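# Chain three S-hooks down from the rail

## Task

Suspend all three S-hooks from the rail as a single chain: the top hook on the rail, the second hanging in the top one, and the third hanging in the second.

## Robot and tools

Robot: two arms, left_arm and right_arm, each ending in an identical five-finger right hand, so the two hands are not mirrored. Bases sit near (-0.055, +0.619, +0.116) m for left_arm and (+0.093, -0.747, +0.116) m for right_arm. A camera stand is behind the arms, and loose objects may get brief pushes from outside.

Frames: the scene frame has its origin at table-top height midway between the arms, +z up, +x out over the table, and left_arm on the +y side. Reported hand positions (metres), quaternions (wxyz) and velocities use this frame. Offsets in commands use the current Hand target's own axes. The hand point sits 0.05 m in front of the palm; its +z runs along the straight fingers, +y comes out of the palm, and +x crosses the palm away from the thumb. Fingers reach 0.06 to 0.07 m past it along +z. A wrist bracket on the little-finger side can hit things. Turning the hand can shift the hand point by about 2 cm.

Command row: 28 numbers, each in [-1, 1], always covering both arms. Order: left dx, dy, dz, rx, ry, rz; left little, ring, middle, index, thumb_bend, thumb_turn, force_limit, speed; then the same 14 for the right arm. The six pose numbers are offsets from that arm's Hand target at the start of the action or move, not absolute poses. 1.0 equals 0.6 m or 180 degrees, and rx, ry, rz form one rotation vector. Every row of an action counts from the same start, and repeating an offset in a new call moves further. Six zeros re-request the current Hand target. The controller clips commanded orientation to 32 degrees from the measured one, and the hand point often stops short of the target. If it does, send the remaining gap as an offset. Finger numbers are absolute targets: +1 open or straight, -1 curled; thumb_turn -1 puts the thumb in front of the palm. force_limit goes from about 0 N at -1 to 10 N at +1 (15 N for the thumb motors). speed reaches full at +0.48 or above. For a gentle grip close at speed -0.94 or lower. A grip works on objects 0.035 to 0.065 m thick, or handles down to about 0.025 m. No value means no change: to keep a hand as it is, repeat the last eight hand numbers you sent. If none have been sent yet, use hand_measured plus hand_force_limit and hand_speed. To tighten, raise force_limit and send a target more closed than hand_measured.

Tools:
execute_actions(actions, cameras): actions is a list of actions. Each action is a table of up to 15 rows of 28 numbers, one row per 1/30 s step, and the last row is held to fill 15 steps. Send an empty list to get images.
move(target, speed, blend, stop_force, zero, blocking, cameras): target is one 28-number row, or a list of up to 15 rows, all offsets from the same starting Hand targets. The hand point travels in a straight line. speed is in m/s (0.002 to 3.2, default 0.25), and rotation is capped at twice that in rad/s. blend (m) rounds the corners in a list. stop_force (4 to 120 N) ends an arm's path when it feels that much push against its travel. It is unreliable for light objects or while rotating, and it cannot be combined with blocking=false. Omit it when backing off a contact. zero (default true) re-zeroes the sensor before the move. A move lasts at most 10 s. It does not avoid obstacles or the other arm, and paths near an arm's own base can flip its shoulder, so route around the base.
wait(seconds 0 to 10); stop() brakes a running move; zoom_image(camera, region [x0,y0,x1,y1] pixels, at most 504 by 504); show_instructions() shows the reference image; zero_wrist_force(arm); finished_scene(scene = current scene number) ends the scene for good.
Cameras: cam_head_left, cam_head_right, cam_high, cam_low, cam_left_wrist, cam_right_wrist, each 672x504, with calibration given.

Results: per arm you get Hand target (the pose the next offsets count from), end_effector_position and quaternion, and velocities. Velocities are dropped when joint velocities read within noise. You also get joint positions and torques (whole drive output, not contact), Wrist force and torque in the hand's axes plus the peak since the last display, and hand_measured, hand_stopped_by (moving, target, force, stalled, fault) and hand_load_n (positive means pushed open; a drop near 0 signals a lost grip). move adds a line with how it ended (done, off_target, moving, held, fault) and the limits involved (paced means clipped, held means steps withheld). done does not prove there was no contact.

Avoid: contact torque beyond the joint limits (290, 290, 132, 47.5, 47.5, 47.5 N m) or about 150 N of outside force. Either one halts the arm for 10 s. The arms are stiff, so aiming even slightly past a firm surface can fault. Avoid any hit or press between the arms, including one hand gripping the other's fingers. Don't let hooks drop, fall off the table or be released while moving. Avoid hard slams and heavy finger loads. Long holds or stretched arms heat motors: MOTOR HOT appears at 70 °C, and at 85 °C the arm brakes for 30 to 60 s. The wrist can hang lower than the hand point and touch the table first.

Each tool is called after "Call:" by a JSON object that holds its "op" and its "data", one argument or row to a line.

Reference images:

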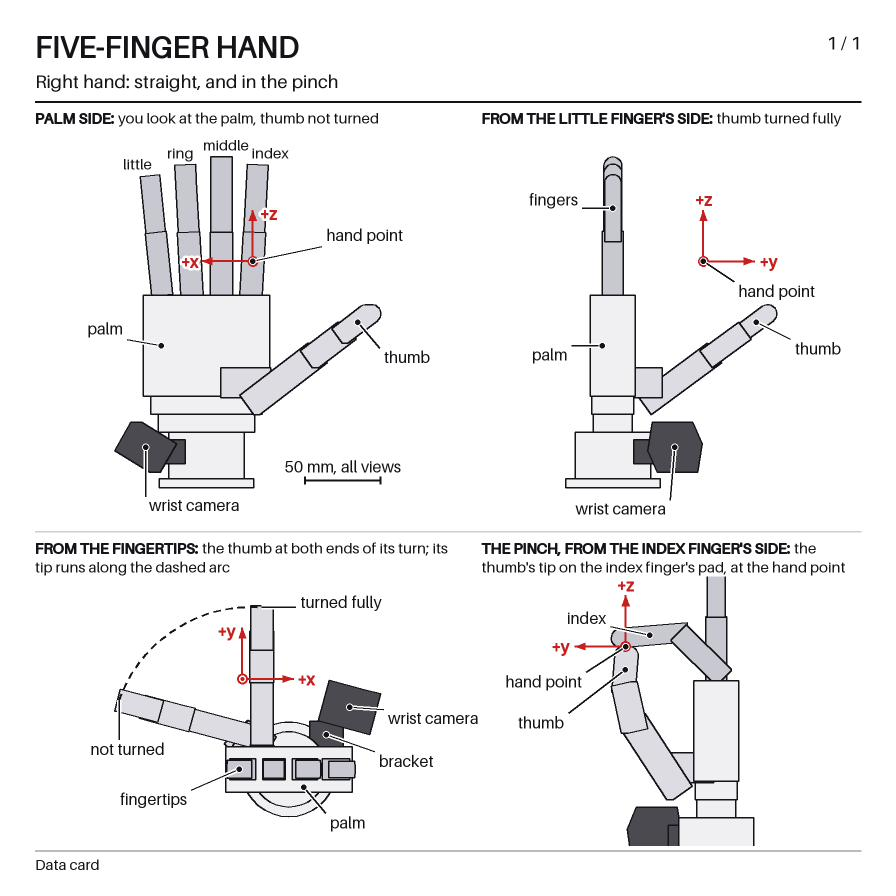

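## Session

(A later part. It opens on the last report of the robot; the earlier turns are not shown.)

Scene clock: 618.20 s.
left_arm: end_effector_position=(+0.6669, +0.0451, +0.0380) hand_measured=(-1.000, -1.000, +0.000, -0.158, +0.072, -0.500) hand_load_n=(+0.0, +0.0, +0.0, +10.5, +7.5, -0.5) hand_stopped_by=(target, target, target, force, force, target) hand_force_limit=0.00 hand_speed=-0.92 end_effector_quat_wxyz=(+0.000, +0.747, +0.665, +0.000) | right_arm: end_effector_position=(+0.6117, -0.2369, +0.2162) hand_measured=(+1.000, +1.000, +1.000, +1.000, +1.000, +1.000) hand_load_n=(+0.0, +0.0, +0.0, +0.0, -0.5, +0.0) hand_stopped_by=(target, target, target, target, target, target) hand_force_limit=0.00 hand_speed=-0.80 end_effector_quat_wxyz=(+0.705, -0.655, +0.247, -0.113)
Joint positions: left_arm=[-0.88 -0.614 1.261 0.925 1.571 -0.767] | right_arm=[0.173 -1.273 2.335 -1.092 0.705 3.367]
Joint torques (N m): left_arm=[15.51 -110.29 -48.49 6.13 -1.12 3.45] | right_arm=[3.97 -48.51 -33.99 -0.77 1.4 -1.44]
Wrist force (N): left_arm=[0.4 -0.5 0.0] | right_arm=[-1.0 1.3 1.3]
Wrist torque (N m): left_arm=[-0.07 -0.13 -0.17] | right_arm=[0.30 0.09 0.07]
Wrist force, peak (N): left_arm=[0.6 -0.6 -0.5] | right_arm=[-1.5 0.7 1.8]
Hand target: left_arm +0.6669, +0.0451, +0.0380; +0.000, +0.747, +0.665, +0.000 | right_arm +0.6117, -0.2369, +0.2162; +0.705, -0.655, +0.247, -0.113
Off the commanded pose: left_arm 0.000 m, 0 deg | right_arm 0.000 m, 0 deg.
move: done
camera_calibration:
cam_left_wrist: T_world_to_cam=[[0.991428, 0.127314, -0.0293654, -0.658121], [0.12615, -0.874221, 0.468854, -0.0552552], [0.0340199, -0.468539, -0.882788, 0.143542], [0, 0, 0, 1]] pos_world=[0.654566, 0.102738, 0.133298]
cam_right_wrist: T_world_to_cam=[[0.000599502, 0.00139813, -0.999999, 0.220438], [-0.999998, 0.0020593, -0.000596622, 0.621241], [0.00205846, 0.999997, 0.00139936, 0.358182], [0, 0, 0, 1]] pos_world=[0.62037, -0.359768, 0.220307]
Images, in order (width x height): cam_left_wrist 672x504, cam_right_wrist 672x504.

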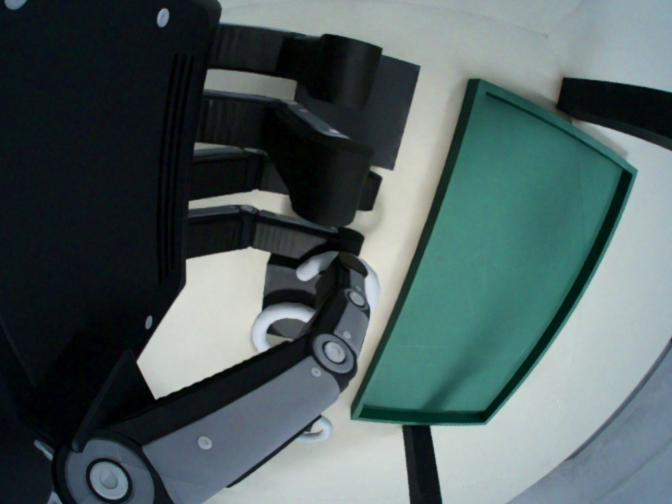

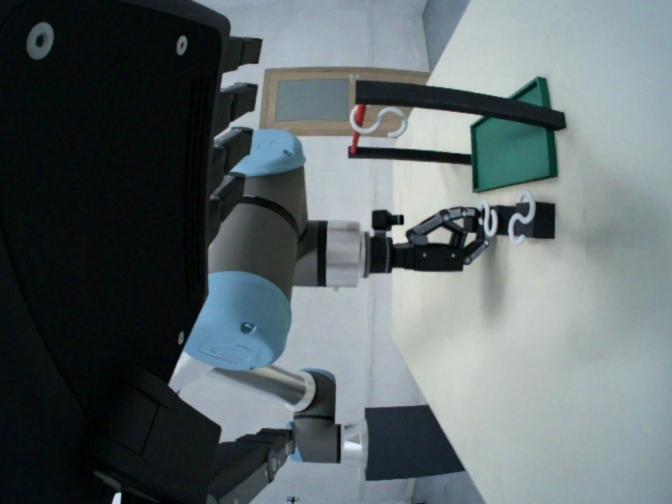

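Call:
{"op": "move", "data": {
  "target": [0,0,-0.12,0,0,0,-1,-1,0.0,-0.45,-0.1,-0.5,0.0,-0.92,0,0,0,0,0,0,1,1,1,1,1,1,0,-0.8],
  "speed": 0.06,
  "cameras": ["cam_left_wrist","cam_right_wrist"]
}}

Call:
{"op": "zoom_image", "data": {
  "camera": "cam_left_wrist",
  "region": [230, 200, 430, 380]
}}

Call:
{"op": "zoom_image", "data": {
  "camera": "cam_right_wrist",
  "region": [340, 160, 480, 280]
}}

Scene clock: 622.67 s.
left_arm: end_effector_position=(+0.6670, +0.0451, +0.1098) hand_measured=(-1.000, -1.000, +0.000, -0.158, +0.072, -0.500) hand_load_n=(+0.0, +0.0, +0.0, +10.0, +7.0, -0.5) hand_stopped_by=(target, target, target, force, force, target) hand_force_limit=0.00 hand_speed=-0.92 end_effector_quat_wxyz=(+0.000, +0.747, +0.665, +0.000) | right_arm: end_effector_position=(+0.6117, -0.2369, +0.2162) hand_measured=(+1.000, +1.000, +1.000, +1.000, +1.000, +1.000) hand_load_n=(+0.0, +0.0, +0.0, +0.0, +0.0, -0.5) hand_stopped_by=(target, target, target, target, target, target) hand_force_limit=0.00 hand_speed=-0.80 end_effector_quat_wxyz=(+0.705, -0.655, +0.247, -0.113)
Joint positions: left_arm=[-0.88 -0.684 1.251 1.005 1.571 -0.767] | right_arm=[0.173 -1.273 2.335 -1.092 0.705 3.367]
Joint torques (N m): left_arm=[14.94 -105.26 -49.76 7.37 -1.12 3] | right_arm=[3.25 -48.99 -33.92 -0.72 1.48 -1.42]
Wrist force (N): left_arm=[0.4 -0.4 0.4] | right_arm=[-1.3 0.9 1.4]
Wrist torque (N m): left_arm=[-0.09 -0.15 -0.17] | right_arm=[0.24 0.13 0.04]
Wrist force, peak (N): left_arm=[0.4 -0.8 -0.5] | right_arm=[-1.4 0.9 2.0]
Hand target: left_arm +0.6670, +0.0451, +0.1100; +0.000, +0.747, +0.665, +0.000 | right_arm +0.6117, -0.2369, +0.2162; +0.705, -0.655, +0.247, -0.113
Off the commanded pose: left_arm 0.000 m, 0 deg | right_arm 0.000 m, 0 deg.
move: done
camera_calibration:
cam_left_wrist: T_world_to_cam=[[0.991428, 0.127314, -0.0293654, -0.656109], [0.12615, -0.874221, 0.468854, -0.0889784], [0.0340199, -0.468539, -0.882788, 0.207012], [0, 0, 0, 1]] pos_world=[0.654666, 0.102738, 0.205198]
cam_right_wrist: T_world_to_cam=[[0.000599502, 0.00139813, -0.999999, 0.220438], [-0.999998, 0.0020593, -0.000596622, 0.621241], [0.00205846, 0.999997, 0.00139936, 0.358182], [0, 0, 0, 1]] pos_world=[0.62037, -0.359768, 0.220307]
Images, in order (width x height): cam_left_wrist 672x504, cam_right_wrist 672x504.

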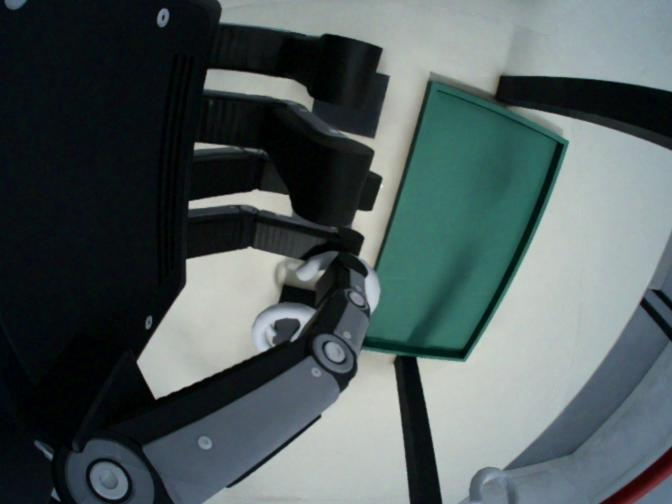

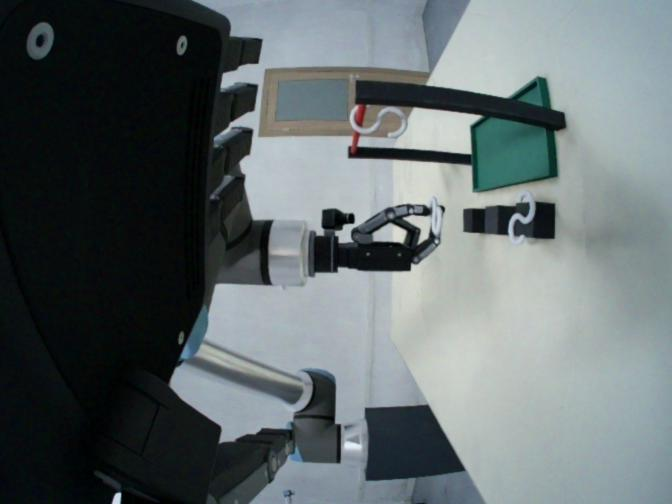

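Scaled by 2.520 from the camera's 672x504 image, which has a finer 960x720 frame.

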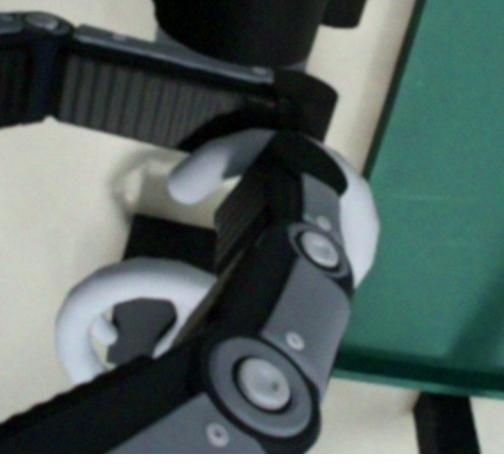

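Scaled by 3.600 from the camera's 672x504 image, which has a finer 960x720 frame.

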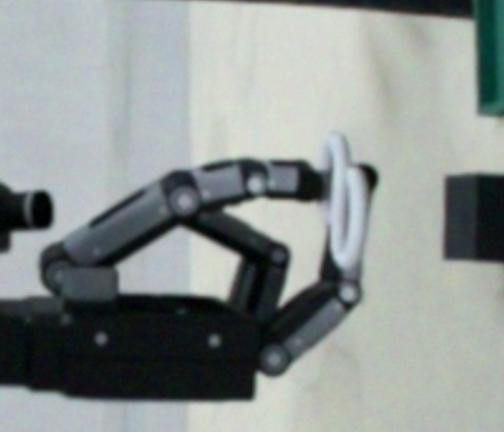

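Call:
{"op": "wait", "data": {
  "seconds": 0.1,
  "cameras": ["cam_head_left","cam_head_right","cam_high","cam_low","cam_right_wrist"]
}}

Call:
{"op": "zoom_image", "data": {
  "camera": "cam_right_wrist",
  "region": [330, 90, 430, 165]
}}

Call:
{"op": "zoom_image", "data": {
  "camera": "cam_low",
  "region": [340, 200, 440, 275]
}}

Call:
{"op": "zoom_image", "data": {
  "camera": "cam_high",
  "region": [285, 235, 345, 295]
}}

Call:
{"op": "zoom_image", "data": {
  "camera": "cam_head_right",
  "region": [215, 175, 295, 255]
}}

Call:
{"op": "zoom_image", "data": {
  "camera": "cam_head_left",
  "region": [220, 180, 290, 250]
}}

Scene clock: 636.27 s.
left_arm: end_effector_position=(+0.6670, +0.0451, +0.1100) hand_measured=(-1.000, -1.000, +0.000, -0.158, +0.072, -0.500) hand_load_n=(+0.0, +0.0, +0.0, +10.5, +7.0, -0.5) hand_stopped_by=(target, target, target, force, force, target) hand_force_limit=0.00 hand_speed=-0.92 end_effector_quat_wxyz=(+0.000, +0.747, +0.665, +0.000) | right_arm: end_effector_position=(+0.6117, -0.2369, +0.2162) hand_measured=(+1.000, +1.000, +1.000, +1.000, +1.000, +1.000) hand_load_n=(+0.0, +0.0, +0.0, +0.0, +0.0, -0.5) hand_stopped_by=(target, target, target, target, target, target) hand_force_limit=0.00 hand_speed=-0.80 end_effector_quat_wxyz=(+0.705, -0.655, +0.247, -0.113)
Joint positions: left_arm=[-0.88 -0.684 1.251 1.005 1.571 -0.767] | right_arm=[0.173 -1.273 2.335 -1.092 0.705 3.367]
Joint torques (N m): left_arm=[1.13 -109.86 -50.71 6.17 -0.2 0.27] | right_arm=[2.47 -47.11 -33.41 -0.89 1.7 -1.29]
Wrist force (N): left_arm=[0.7 -0.6 0.3] | right_arm=[-1.3 0.8 1.3]
Wrist torque (N m): left_arm=[-0.10 -0.18 -0.16] | right_arm=[0.23 0.13 0.03]
Wrist force, peak (N): left_arm=[0.8 -0.8 0.3] | right_arm=[-1.2 1.2 1.9]
Hand target: left_arm +0.6670, +0.0451, +0.1100; +0.000, +0.747, +0.665, +0.000 | right_arm +0.6117, -0.2369, +0.2162; +0.705, -0.655, +0.247, -0.113
Off the commanded pose: left_arm 0.000 m, 0 deg | right_arm 0.000 m, 0 deg.
wait: 0.10 s; at rest from the start
camera_calibration:
cam_right_wrist: T_world_to_cam=[[0.000599502, 0.00139813, -0.999999, 0.220438], [-0.999998, 0.0020593, -0.000596622, 0.621241], [0.00205846, 0.999997, 0.00139936, 0.358182], [0, 0, 0, 1]] pos_world=[0.62037, -0.359768, 0.220307]
Images, in order (width x height): cam_head_left 672x504, cam_head_right 672x504, cam_high 672x504, cam_low 672x504, cam_right_wrist 672x504.

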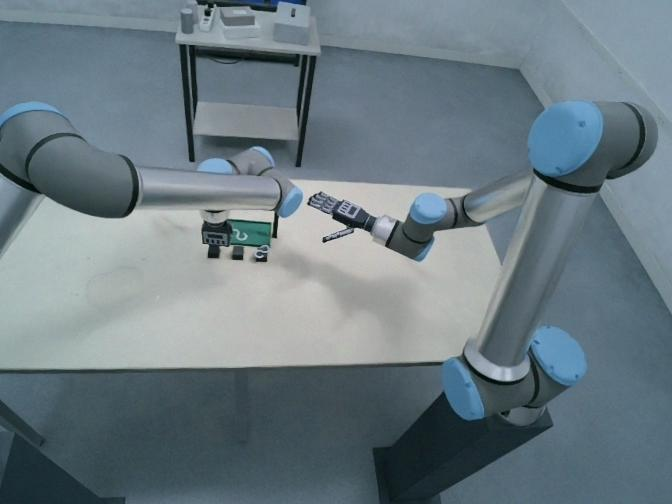

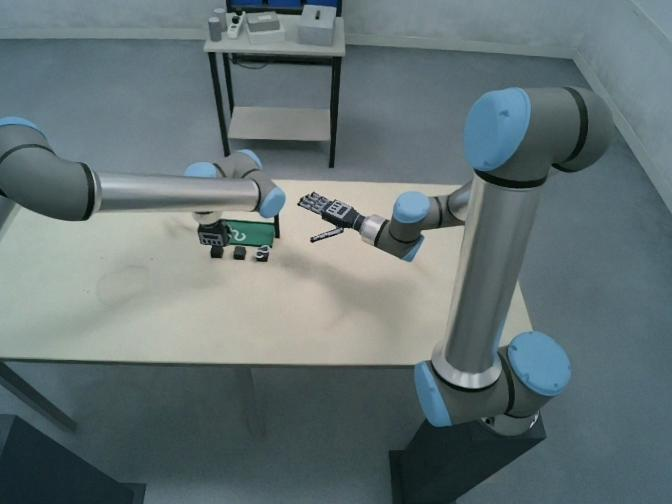

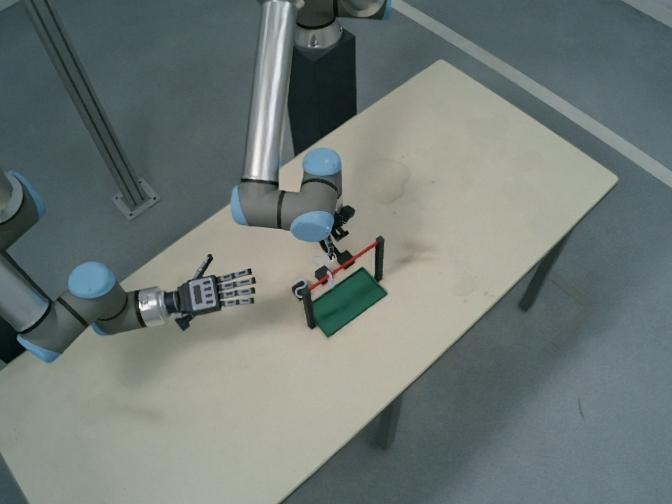

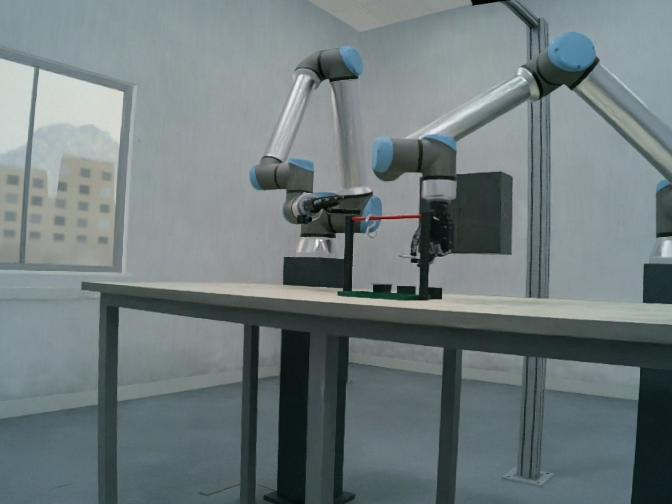

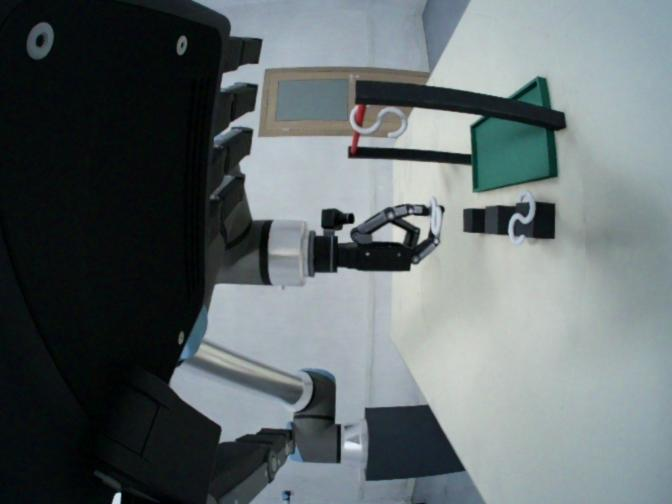

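Scaled by 5.040 from the camera's 672x504 image, which has a finer 960x720 frame.

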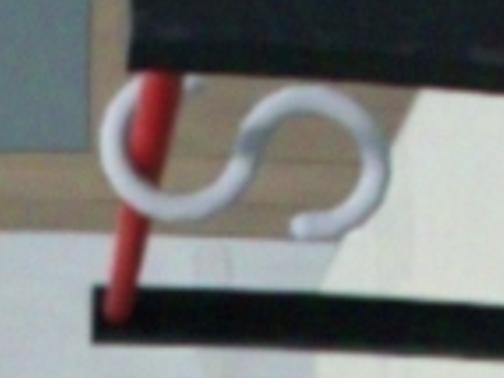

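Scaled by 5.040 from the camera's 672x504 image, which has a finer 960x720 frame.

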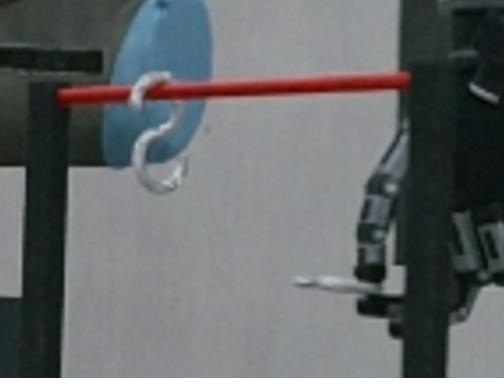

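Scaled by 8.400 from the camera's 672x504 image, which has a finer 960x720 frame.

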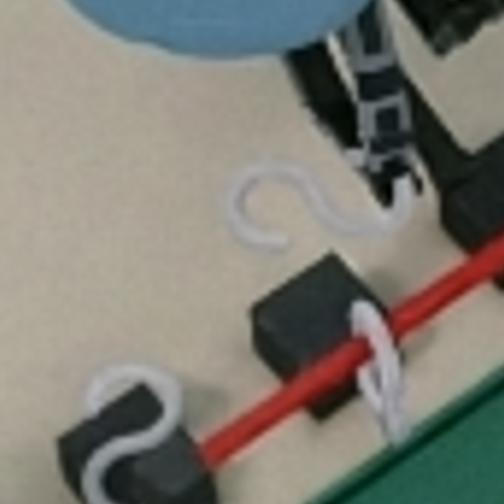

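Scaled by 6.300 from the camera's 672x504 image, which has a finer 960x720 frame.

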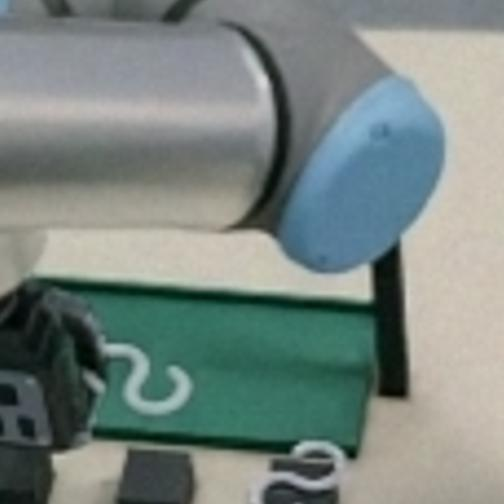

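Scaled by 7.200 from the camera's 672x504 image, which has a finer 960x720 frame.

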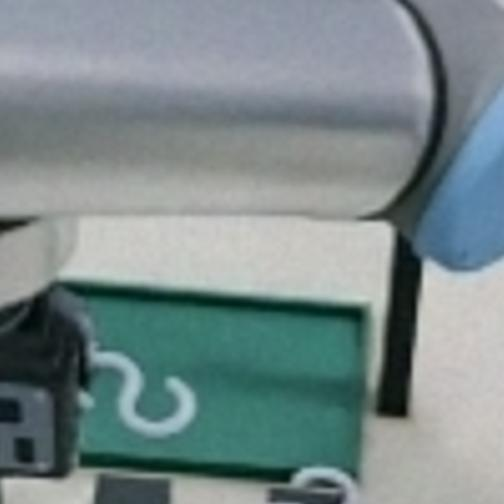

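Call:
{"op": "move", "data": {
  "target": [
    [-0.03,-0.0418,-0.15,0,0,0,-1,-1,0.0,-0.45,-0.1,-0.5,0.0,-0.92,0,0,0,0,0,0,1,1,1,1,1,1,0,-0.8],
    [-0.0962,-0.034,-0.1333,-0.2478,-0.4146,-0.527,-1,-1,0.0,-0.45,-0.1,-0.5,0.0,-0.92,0,0,0,0,0,0,1,1,1,1,1,1,0,-0.8]
  ],
  "speed": [0.12,0.25],
  "blend": [0.02,0],
  "cameras": ["all"]
}}

Scene clock: 668.93 s.
left_arm: end_effector_position=(+0.6401, -0.0099, +0.1899) hand_measured=(-1.000, -1.000, +0.000, -0.158, +0.072, -0.500) hand_load_n=(+0.0, +0.0, +0.0, +10.0, +7.0, -1.5) hand_stopped_by=(target, target, target, force, force, target) hand_force_limit=0.00 hand_speed=-0.92 end_effector_quat_wxyz=(+0.581, -0.118, +0.784, -0.182) | right_arm: end_effector_position=(+0.6117, -0.2369, +0.2162) hand_measured=(+1.000, +1.000, +1.000, +1.000, +1.000, +1.000) hand_load_n=(+0.0, +0.0, +0.0, +0.0, +0.0, -0.5) hand_stopped_by=(target, target, target, target, target, target) hand_force_limit=0.00 hand_speed=-0.80 end_effector_quat_wxyz=(+0.705, -0.655, +0.247, -0.113)
Joint positions: left_arm=[-1.212 -0.846 1.603 -0.255 0.568 -2.458] | right_arm=[0.173 -1.273 2.335 -1.092 0.705 3.367]
Joint torques (N m): left_arm=[-10.07 -76.72 -48.29 3.22 -4.29 -3.32] | right_arm=[3.66 -48.46 -34.08 -1.11 1.55 -1.64]
Wrist force (N): left_arm=[0.1 -1.1 1.0] | right_arm=[-1.0 0.7 1.6]
Wrist torque (N m): left_arm=[-0.15 -0.07 0.17] | right_arm=[0.19 0.07 0.05]
Wrist force, peak (N): left_arm=[0.1 -1.3 1.2] | right_arm=[-1.5 0.8 2.0]
Hand target: left_arm +0.6401, -0.0099, +0.1899; +0.581, -0.119, +0.784, -0.182 | right_arm +0.6117, -0.2369, +0.2162; +0.705, -0.655, +0.247, -0.113
Off the commanded pose: left_arm 0.000 m, 0 deg | right_arm 0.000 m, 0 deg.
move: done
camera_calibration:
cam_left_wrist: T_world_to_cam=[[-0.0184445, 0.77833, -0.627585, 0.146392], [-0.188183, 0.613771, 0.766728, -0.0118719], [0.981961, 0.132243, 0.135148, -0.541266], [0, 0, 0, 1]] pos_world=[0.531968, -0.0350765, 0.174127]
cam_right_wrist: T_world_to_cam=[[0.000599502, 0.00139813, -0.999999, 0.220438], [-0.999998, 0.0020593, -0.000596622, 0.621241], [0.00205846, 0.999997, 0.00139936, 0.358182], [0, 0, 0, 1]] pos_world=[0.62037, -0.359768, 0.220307]

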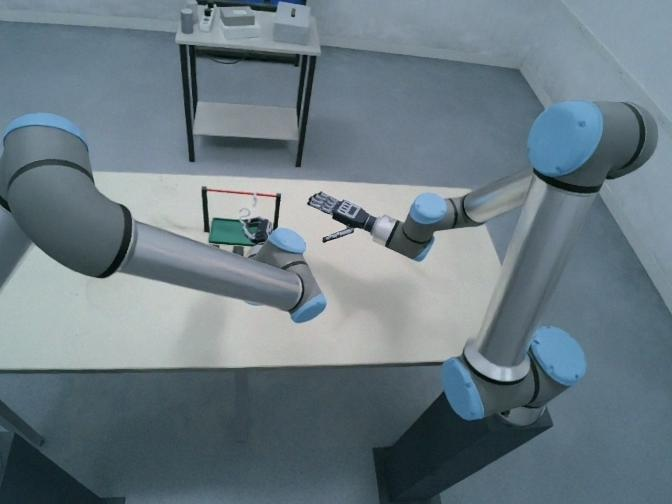

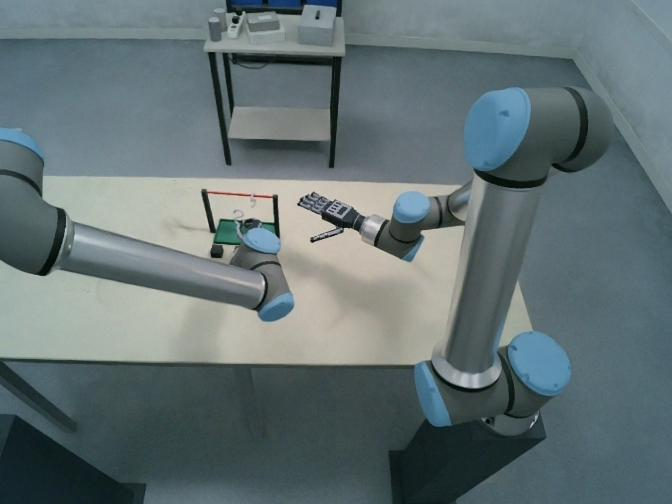

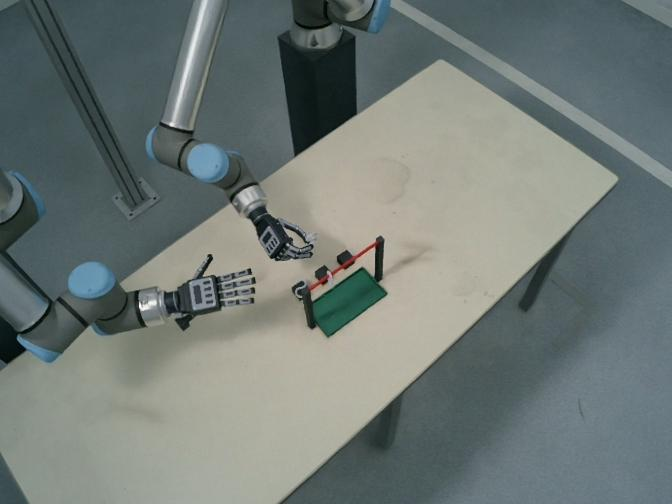

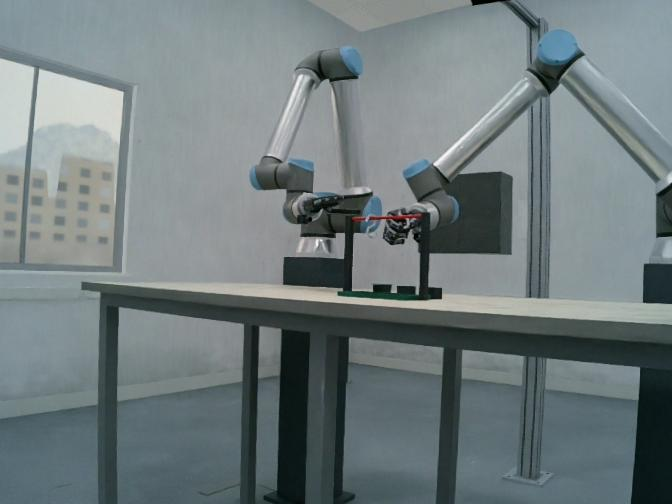

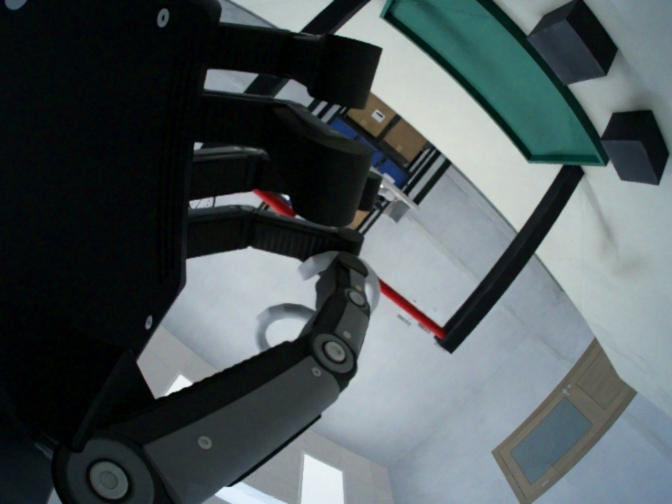

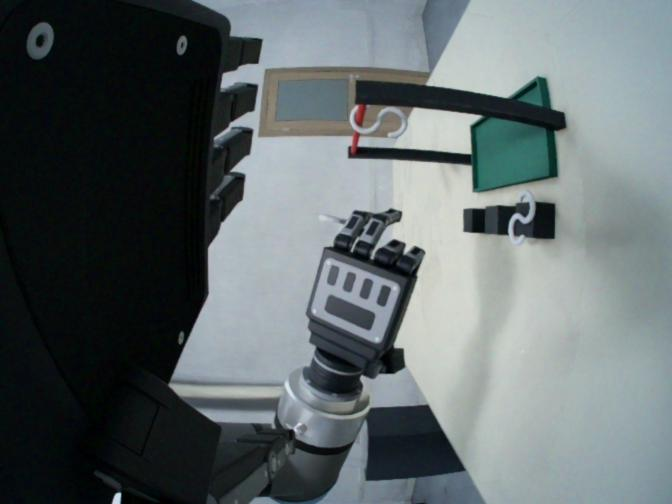

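Call:
{"op": "move", "data": {
  "target": [0.065,-0.001,0.0952,0,0,0,-1,-1,0.0,-0.45,-0.1,-0.5,0.0,-0.92,0,0,0,0,0,0,1,1,1,1,1,1,0,-0.8],
  "speed": 0.1,
  "cameras": ["cam_right_wrist","cam_low","cam_high","cam_head_left","cam_head_right"]
}}

Call:
{"op": "zoom_image", "data": {
  "camera": "cam_right_wrist",
  "region": [330, 90, 450, 210]
}}

Call:
{"op": "zoom_image", "data": {
  "camera": "cam_low",
  "region": [340, 200, 420, 260]
}}

Call:
{"op": "zoom_image", "data": {
  "camera": "cam_high",
  "region": [295, 245, 345, 295]
}}

Call:
{"op": "zoom_image", "data": {
  "camera": "cam_head_left",
  "region": [220, 180, 290, 250]
}}

Call:
{"op": "zoom_image", "data": {
  "camera": "cam_head_right",
  "region": [220, 180, 290, 250]
}}

Scene clock: 677.77 s.
left_arm: end_effector_position=(+0.6829, -0.0344, +0.1417) hand_measured=(-1.000, -1.000, +0.000, -0.158, +0.072, -0.500) hand_load_n=(+0.0, +0.5, +0.0, +10.5, +6.5, -2.0) hand_stopped_by=(target, target, target, force, force, target) hand_force_limit=0.00 hand_speed=-0.92 end_effector_quat_wxyz=(+0.581, -0.119, +0.784, -0.182) | right_arm: end_effector_position=(+0.6117, -0.2369, +0.2162) hand_measured=(+1.000, +1.000, +1.000, +1.000, +1.000, +1.000) hand_load_n=(+0.0, +0.0, +0.0, +0.0, +0.0, -0.5) hand_stopped_by=(target, target, target, target, target, target) hand_force_limit=0.00 hand_speed=-0.80 end_effector_quat_wxyz=(+0.705, -0.655, +0.247, -0.113)
Joint positions: left_arm=[-1.173 -0.743 1.506 -0.289 0.603 -2.425] | right_arm=[0.173 -1.273 2.335 -1.092 0.705 3.367]
Joint torques (N m): left_arm=[13.88 -84.04 -46.73 -1.6 2.64 2.99] | right_arm=[1.31 -47.52 -33.23 -0.81 1.77 -1.31]
Wrist force (N): left_arm=[0.3 -1.1 1.0] | right_arm=[-1.3 1.2 1.4]
Wrist torque (N m): left_arm=[-0.18 -0.11 -0.06] | right_arm=[0.28 0.13 0.05]
Wrist force, peak (N): left_arm=[0.9 -1.1 1.5] | right_arm=[-1.5 0.8 1.9]
Hand target: left_arm +0.6830, -0.0345, +0.1416; +0.581, -0.119, +0.784, -0.182 | right_arm +0.6117, -0.2369, +0.2162; +0.705, -0.655, +0.247, -0.113
Off the commanded pose: left_arm 0.000 m, 0 deg | right_arm 0.000 m, 0 deg.
move: done
camera_calibration:
cam_right_wrist: T_world_to_cam=[[0.000599502, 0.00139813, -0.999999, 0.220438], [-0.999998, 0.0020593, -0.000596622, 0.621241], [0.00205846, 0.999997, 0.00139936, 0.358182], [0, 0, 0, 1]] pos_world=[0.62037, -0.359768, 0.220307]
Images, in order (width x height): cam_head_left 672x504, cam_head_right 672x504, cam_high 672x504, cam_low 672x504, cam_right_wrist 672x504.

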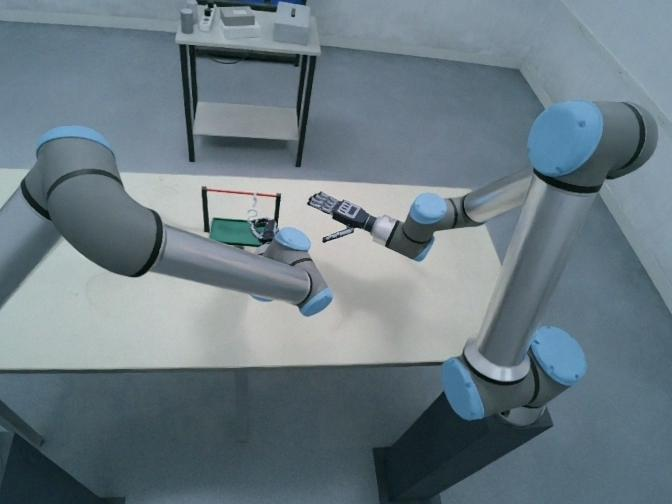

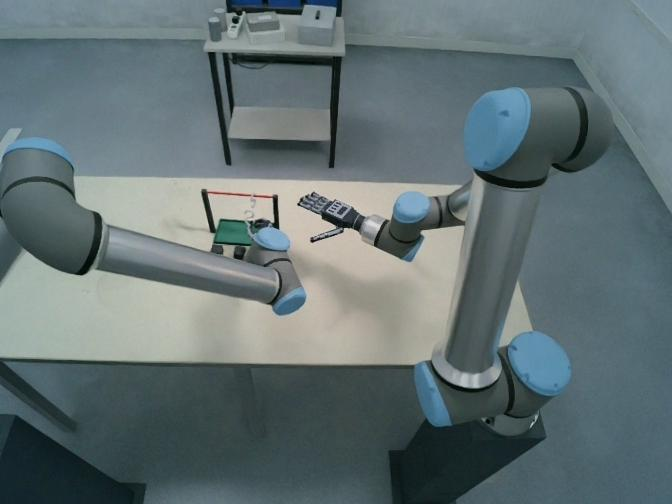

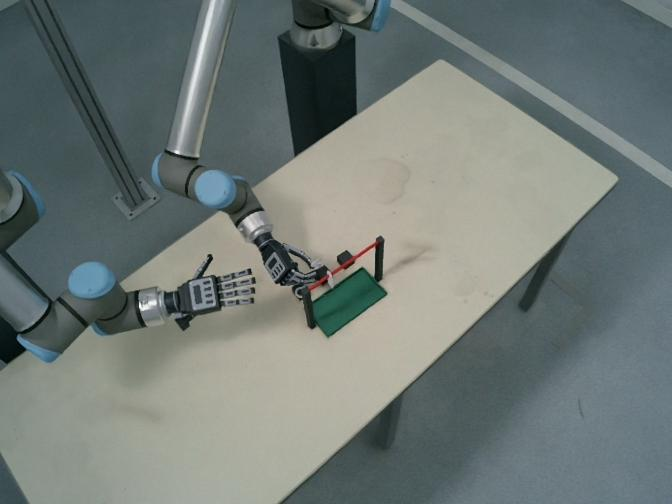

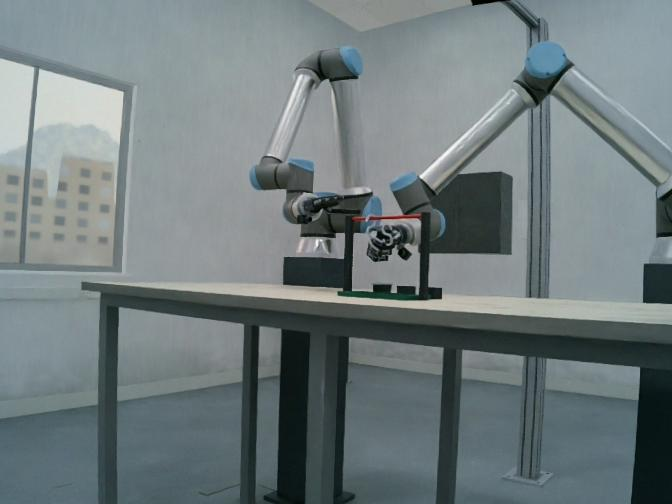

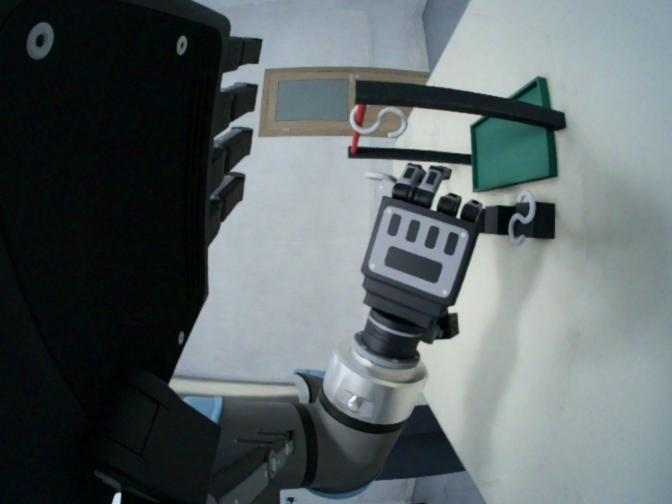

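Scaled by 4.200 from the camera's 672x504 image, which has a finer 960x720 frame.

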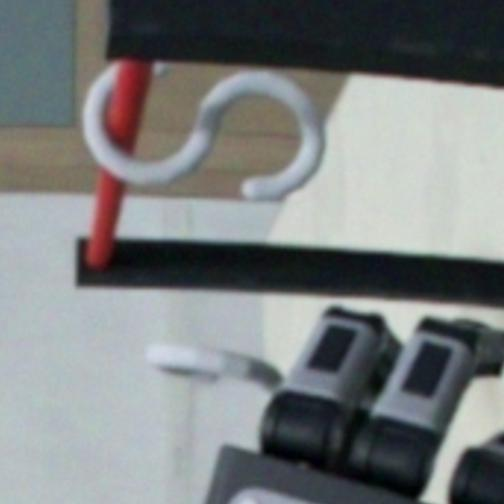

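Scaled by 6.300 from the camera's 672x504 image, which has a finer 960x720 frame.

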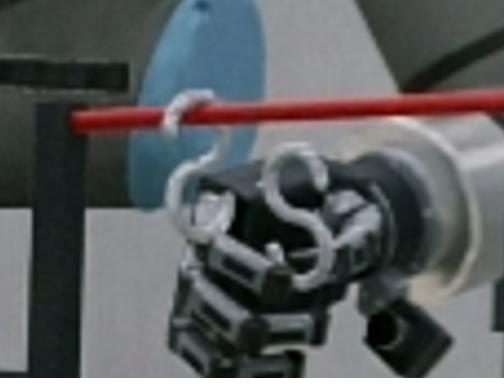

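Scaled by 10.080 from the camera's 672x504 image, which has a finer 960x720 frame.

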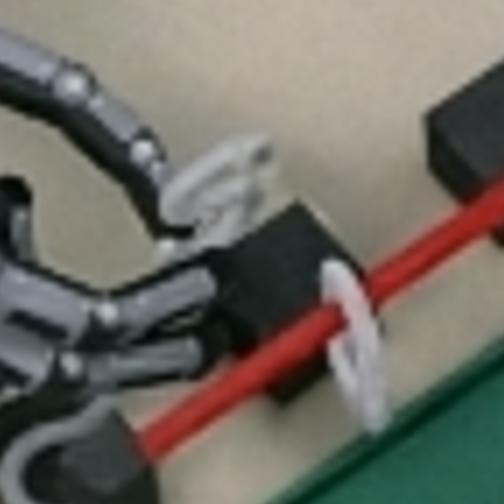

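Scaled by 7.200 from the camera's 672x504 image, which has a finer 960x720 frame.

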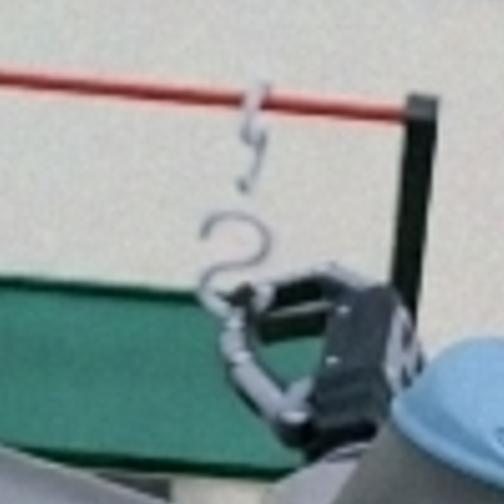

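Scaled by 7.200 from the camera's 672x504 image, which has a finer 960x720 frame.

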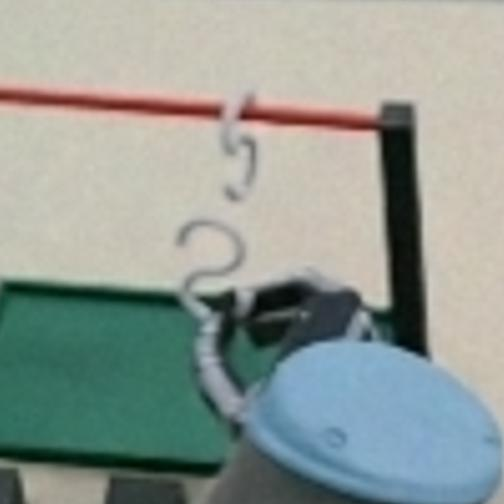

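Call:
{"op": "zoom_image", "data": {
  "camera": "cam_head_left",
  "region": [240, 185, 270, 215]
}}

Call:
{"op": "zoom_image", "data": {
  "camera": "cam_head_right",
  "region": [240, 185, 270, 215]
}}

Call:
{"op": "zoom_image", "data": {
  "camera": "cam_low",
  "region": [360, 210, 400, 250]
}}

Scaled by 16.800 from the camera's 672x504 image, which has a finer 960x720 frame.

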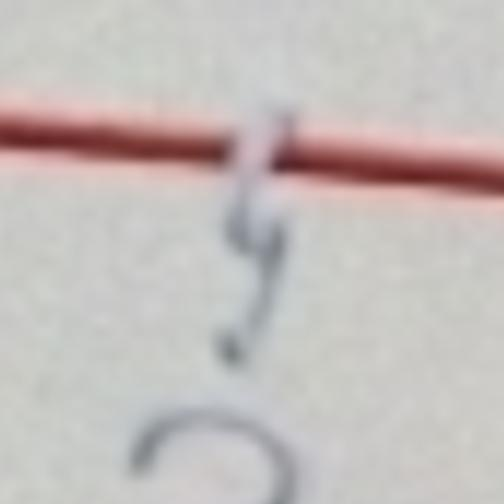

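Scaled by 16.800 from the camera's 672x504 image, which has a finer 960x720 frame.

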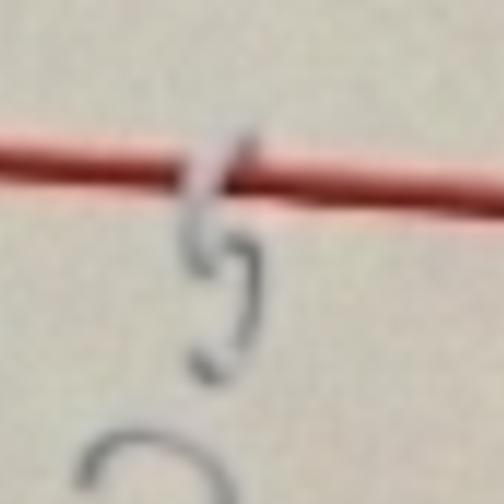

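Scaled by 12.600 from the camera's 672x504 image, which has a finer 960x720 frame.

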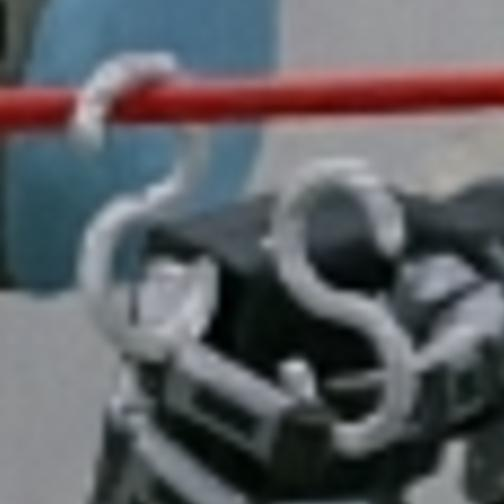

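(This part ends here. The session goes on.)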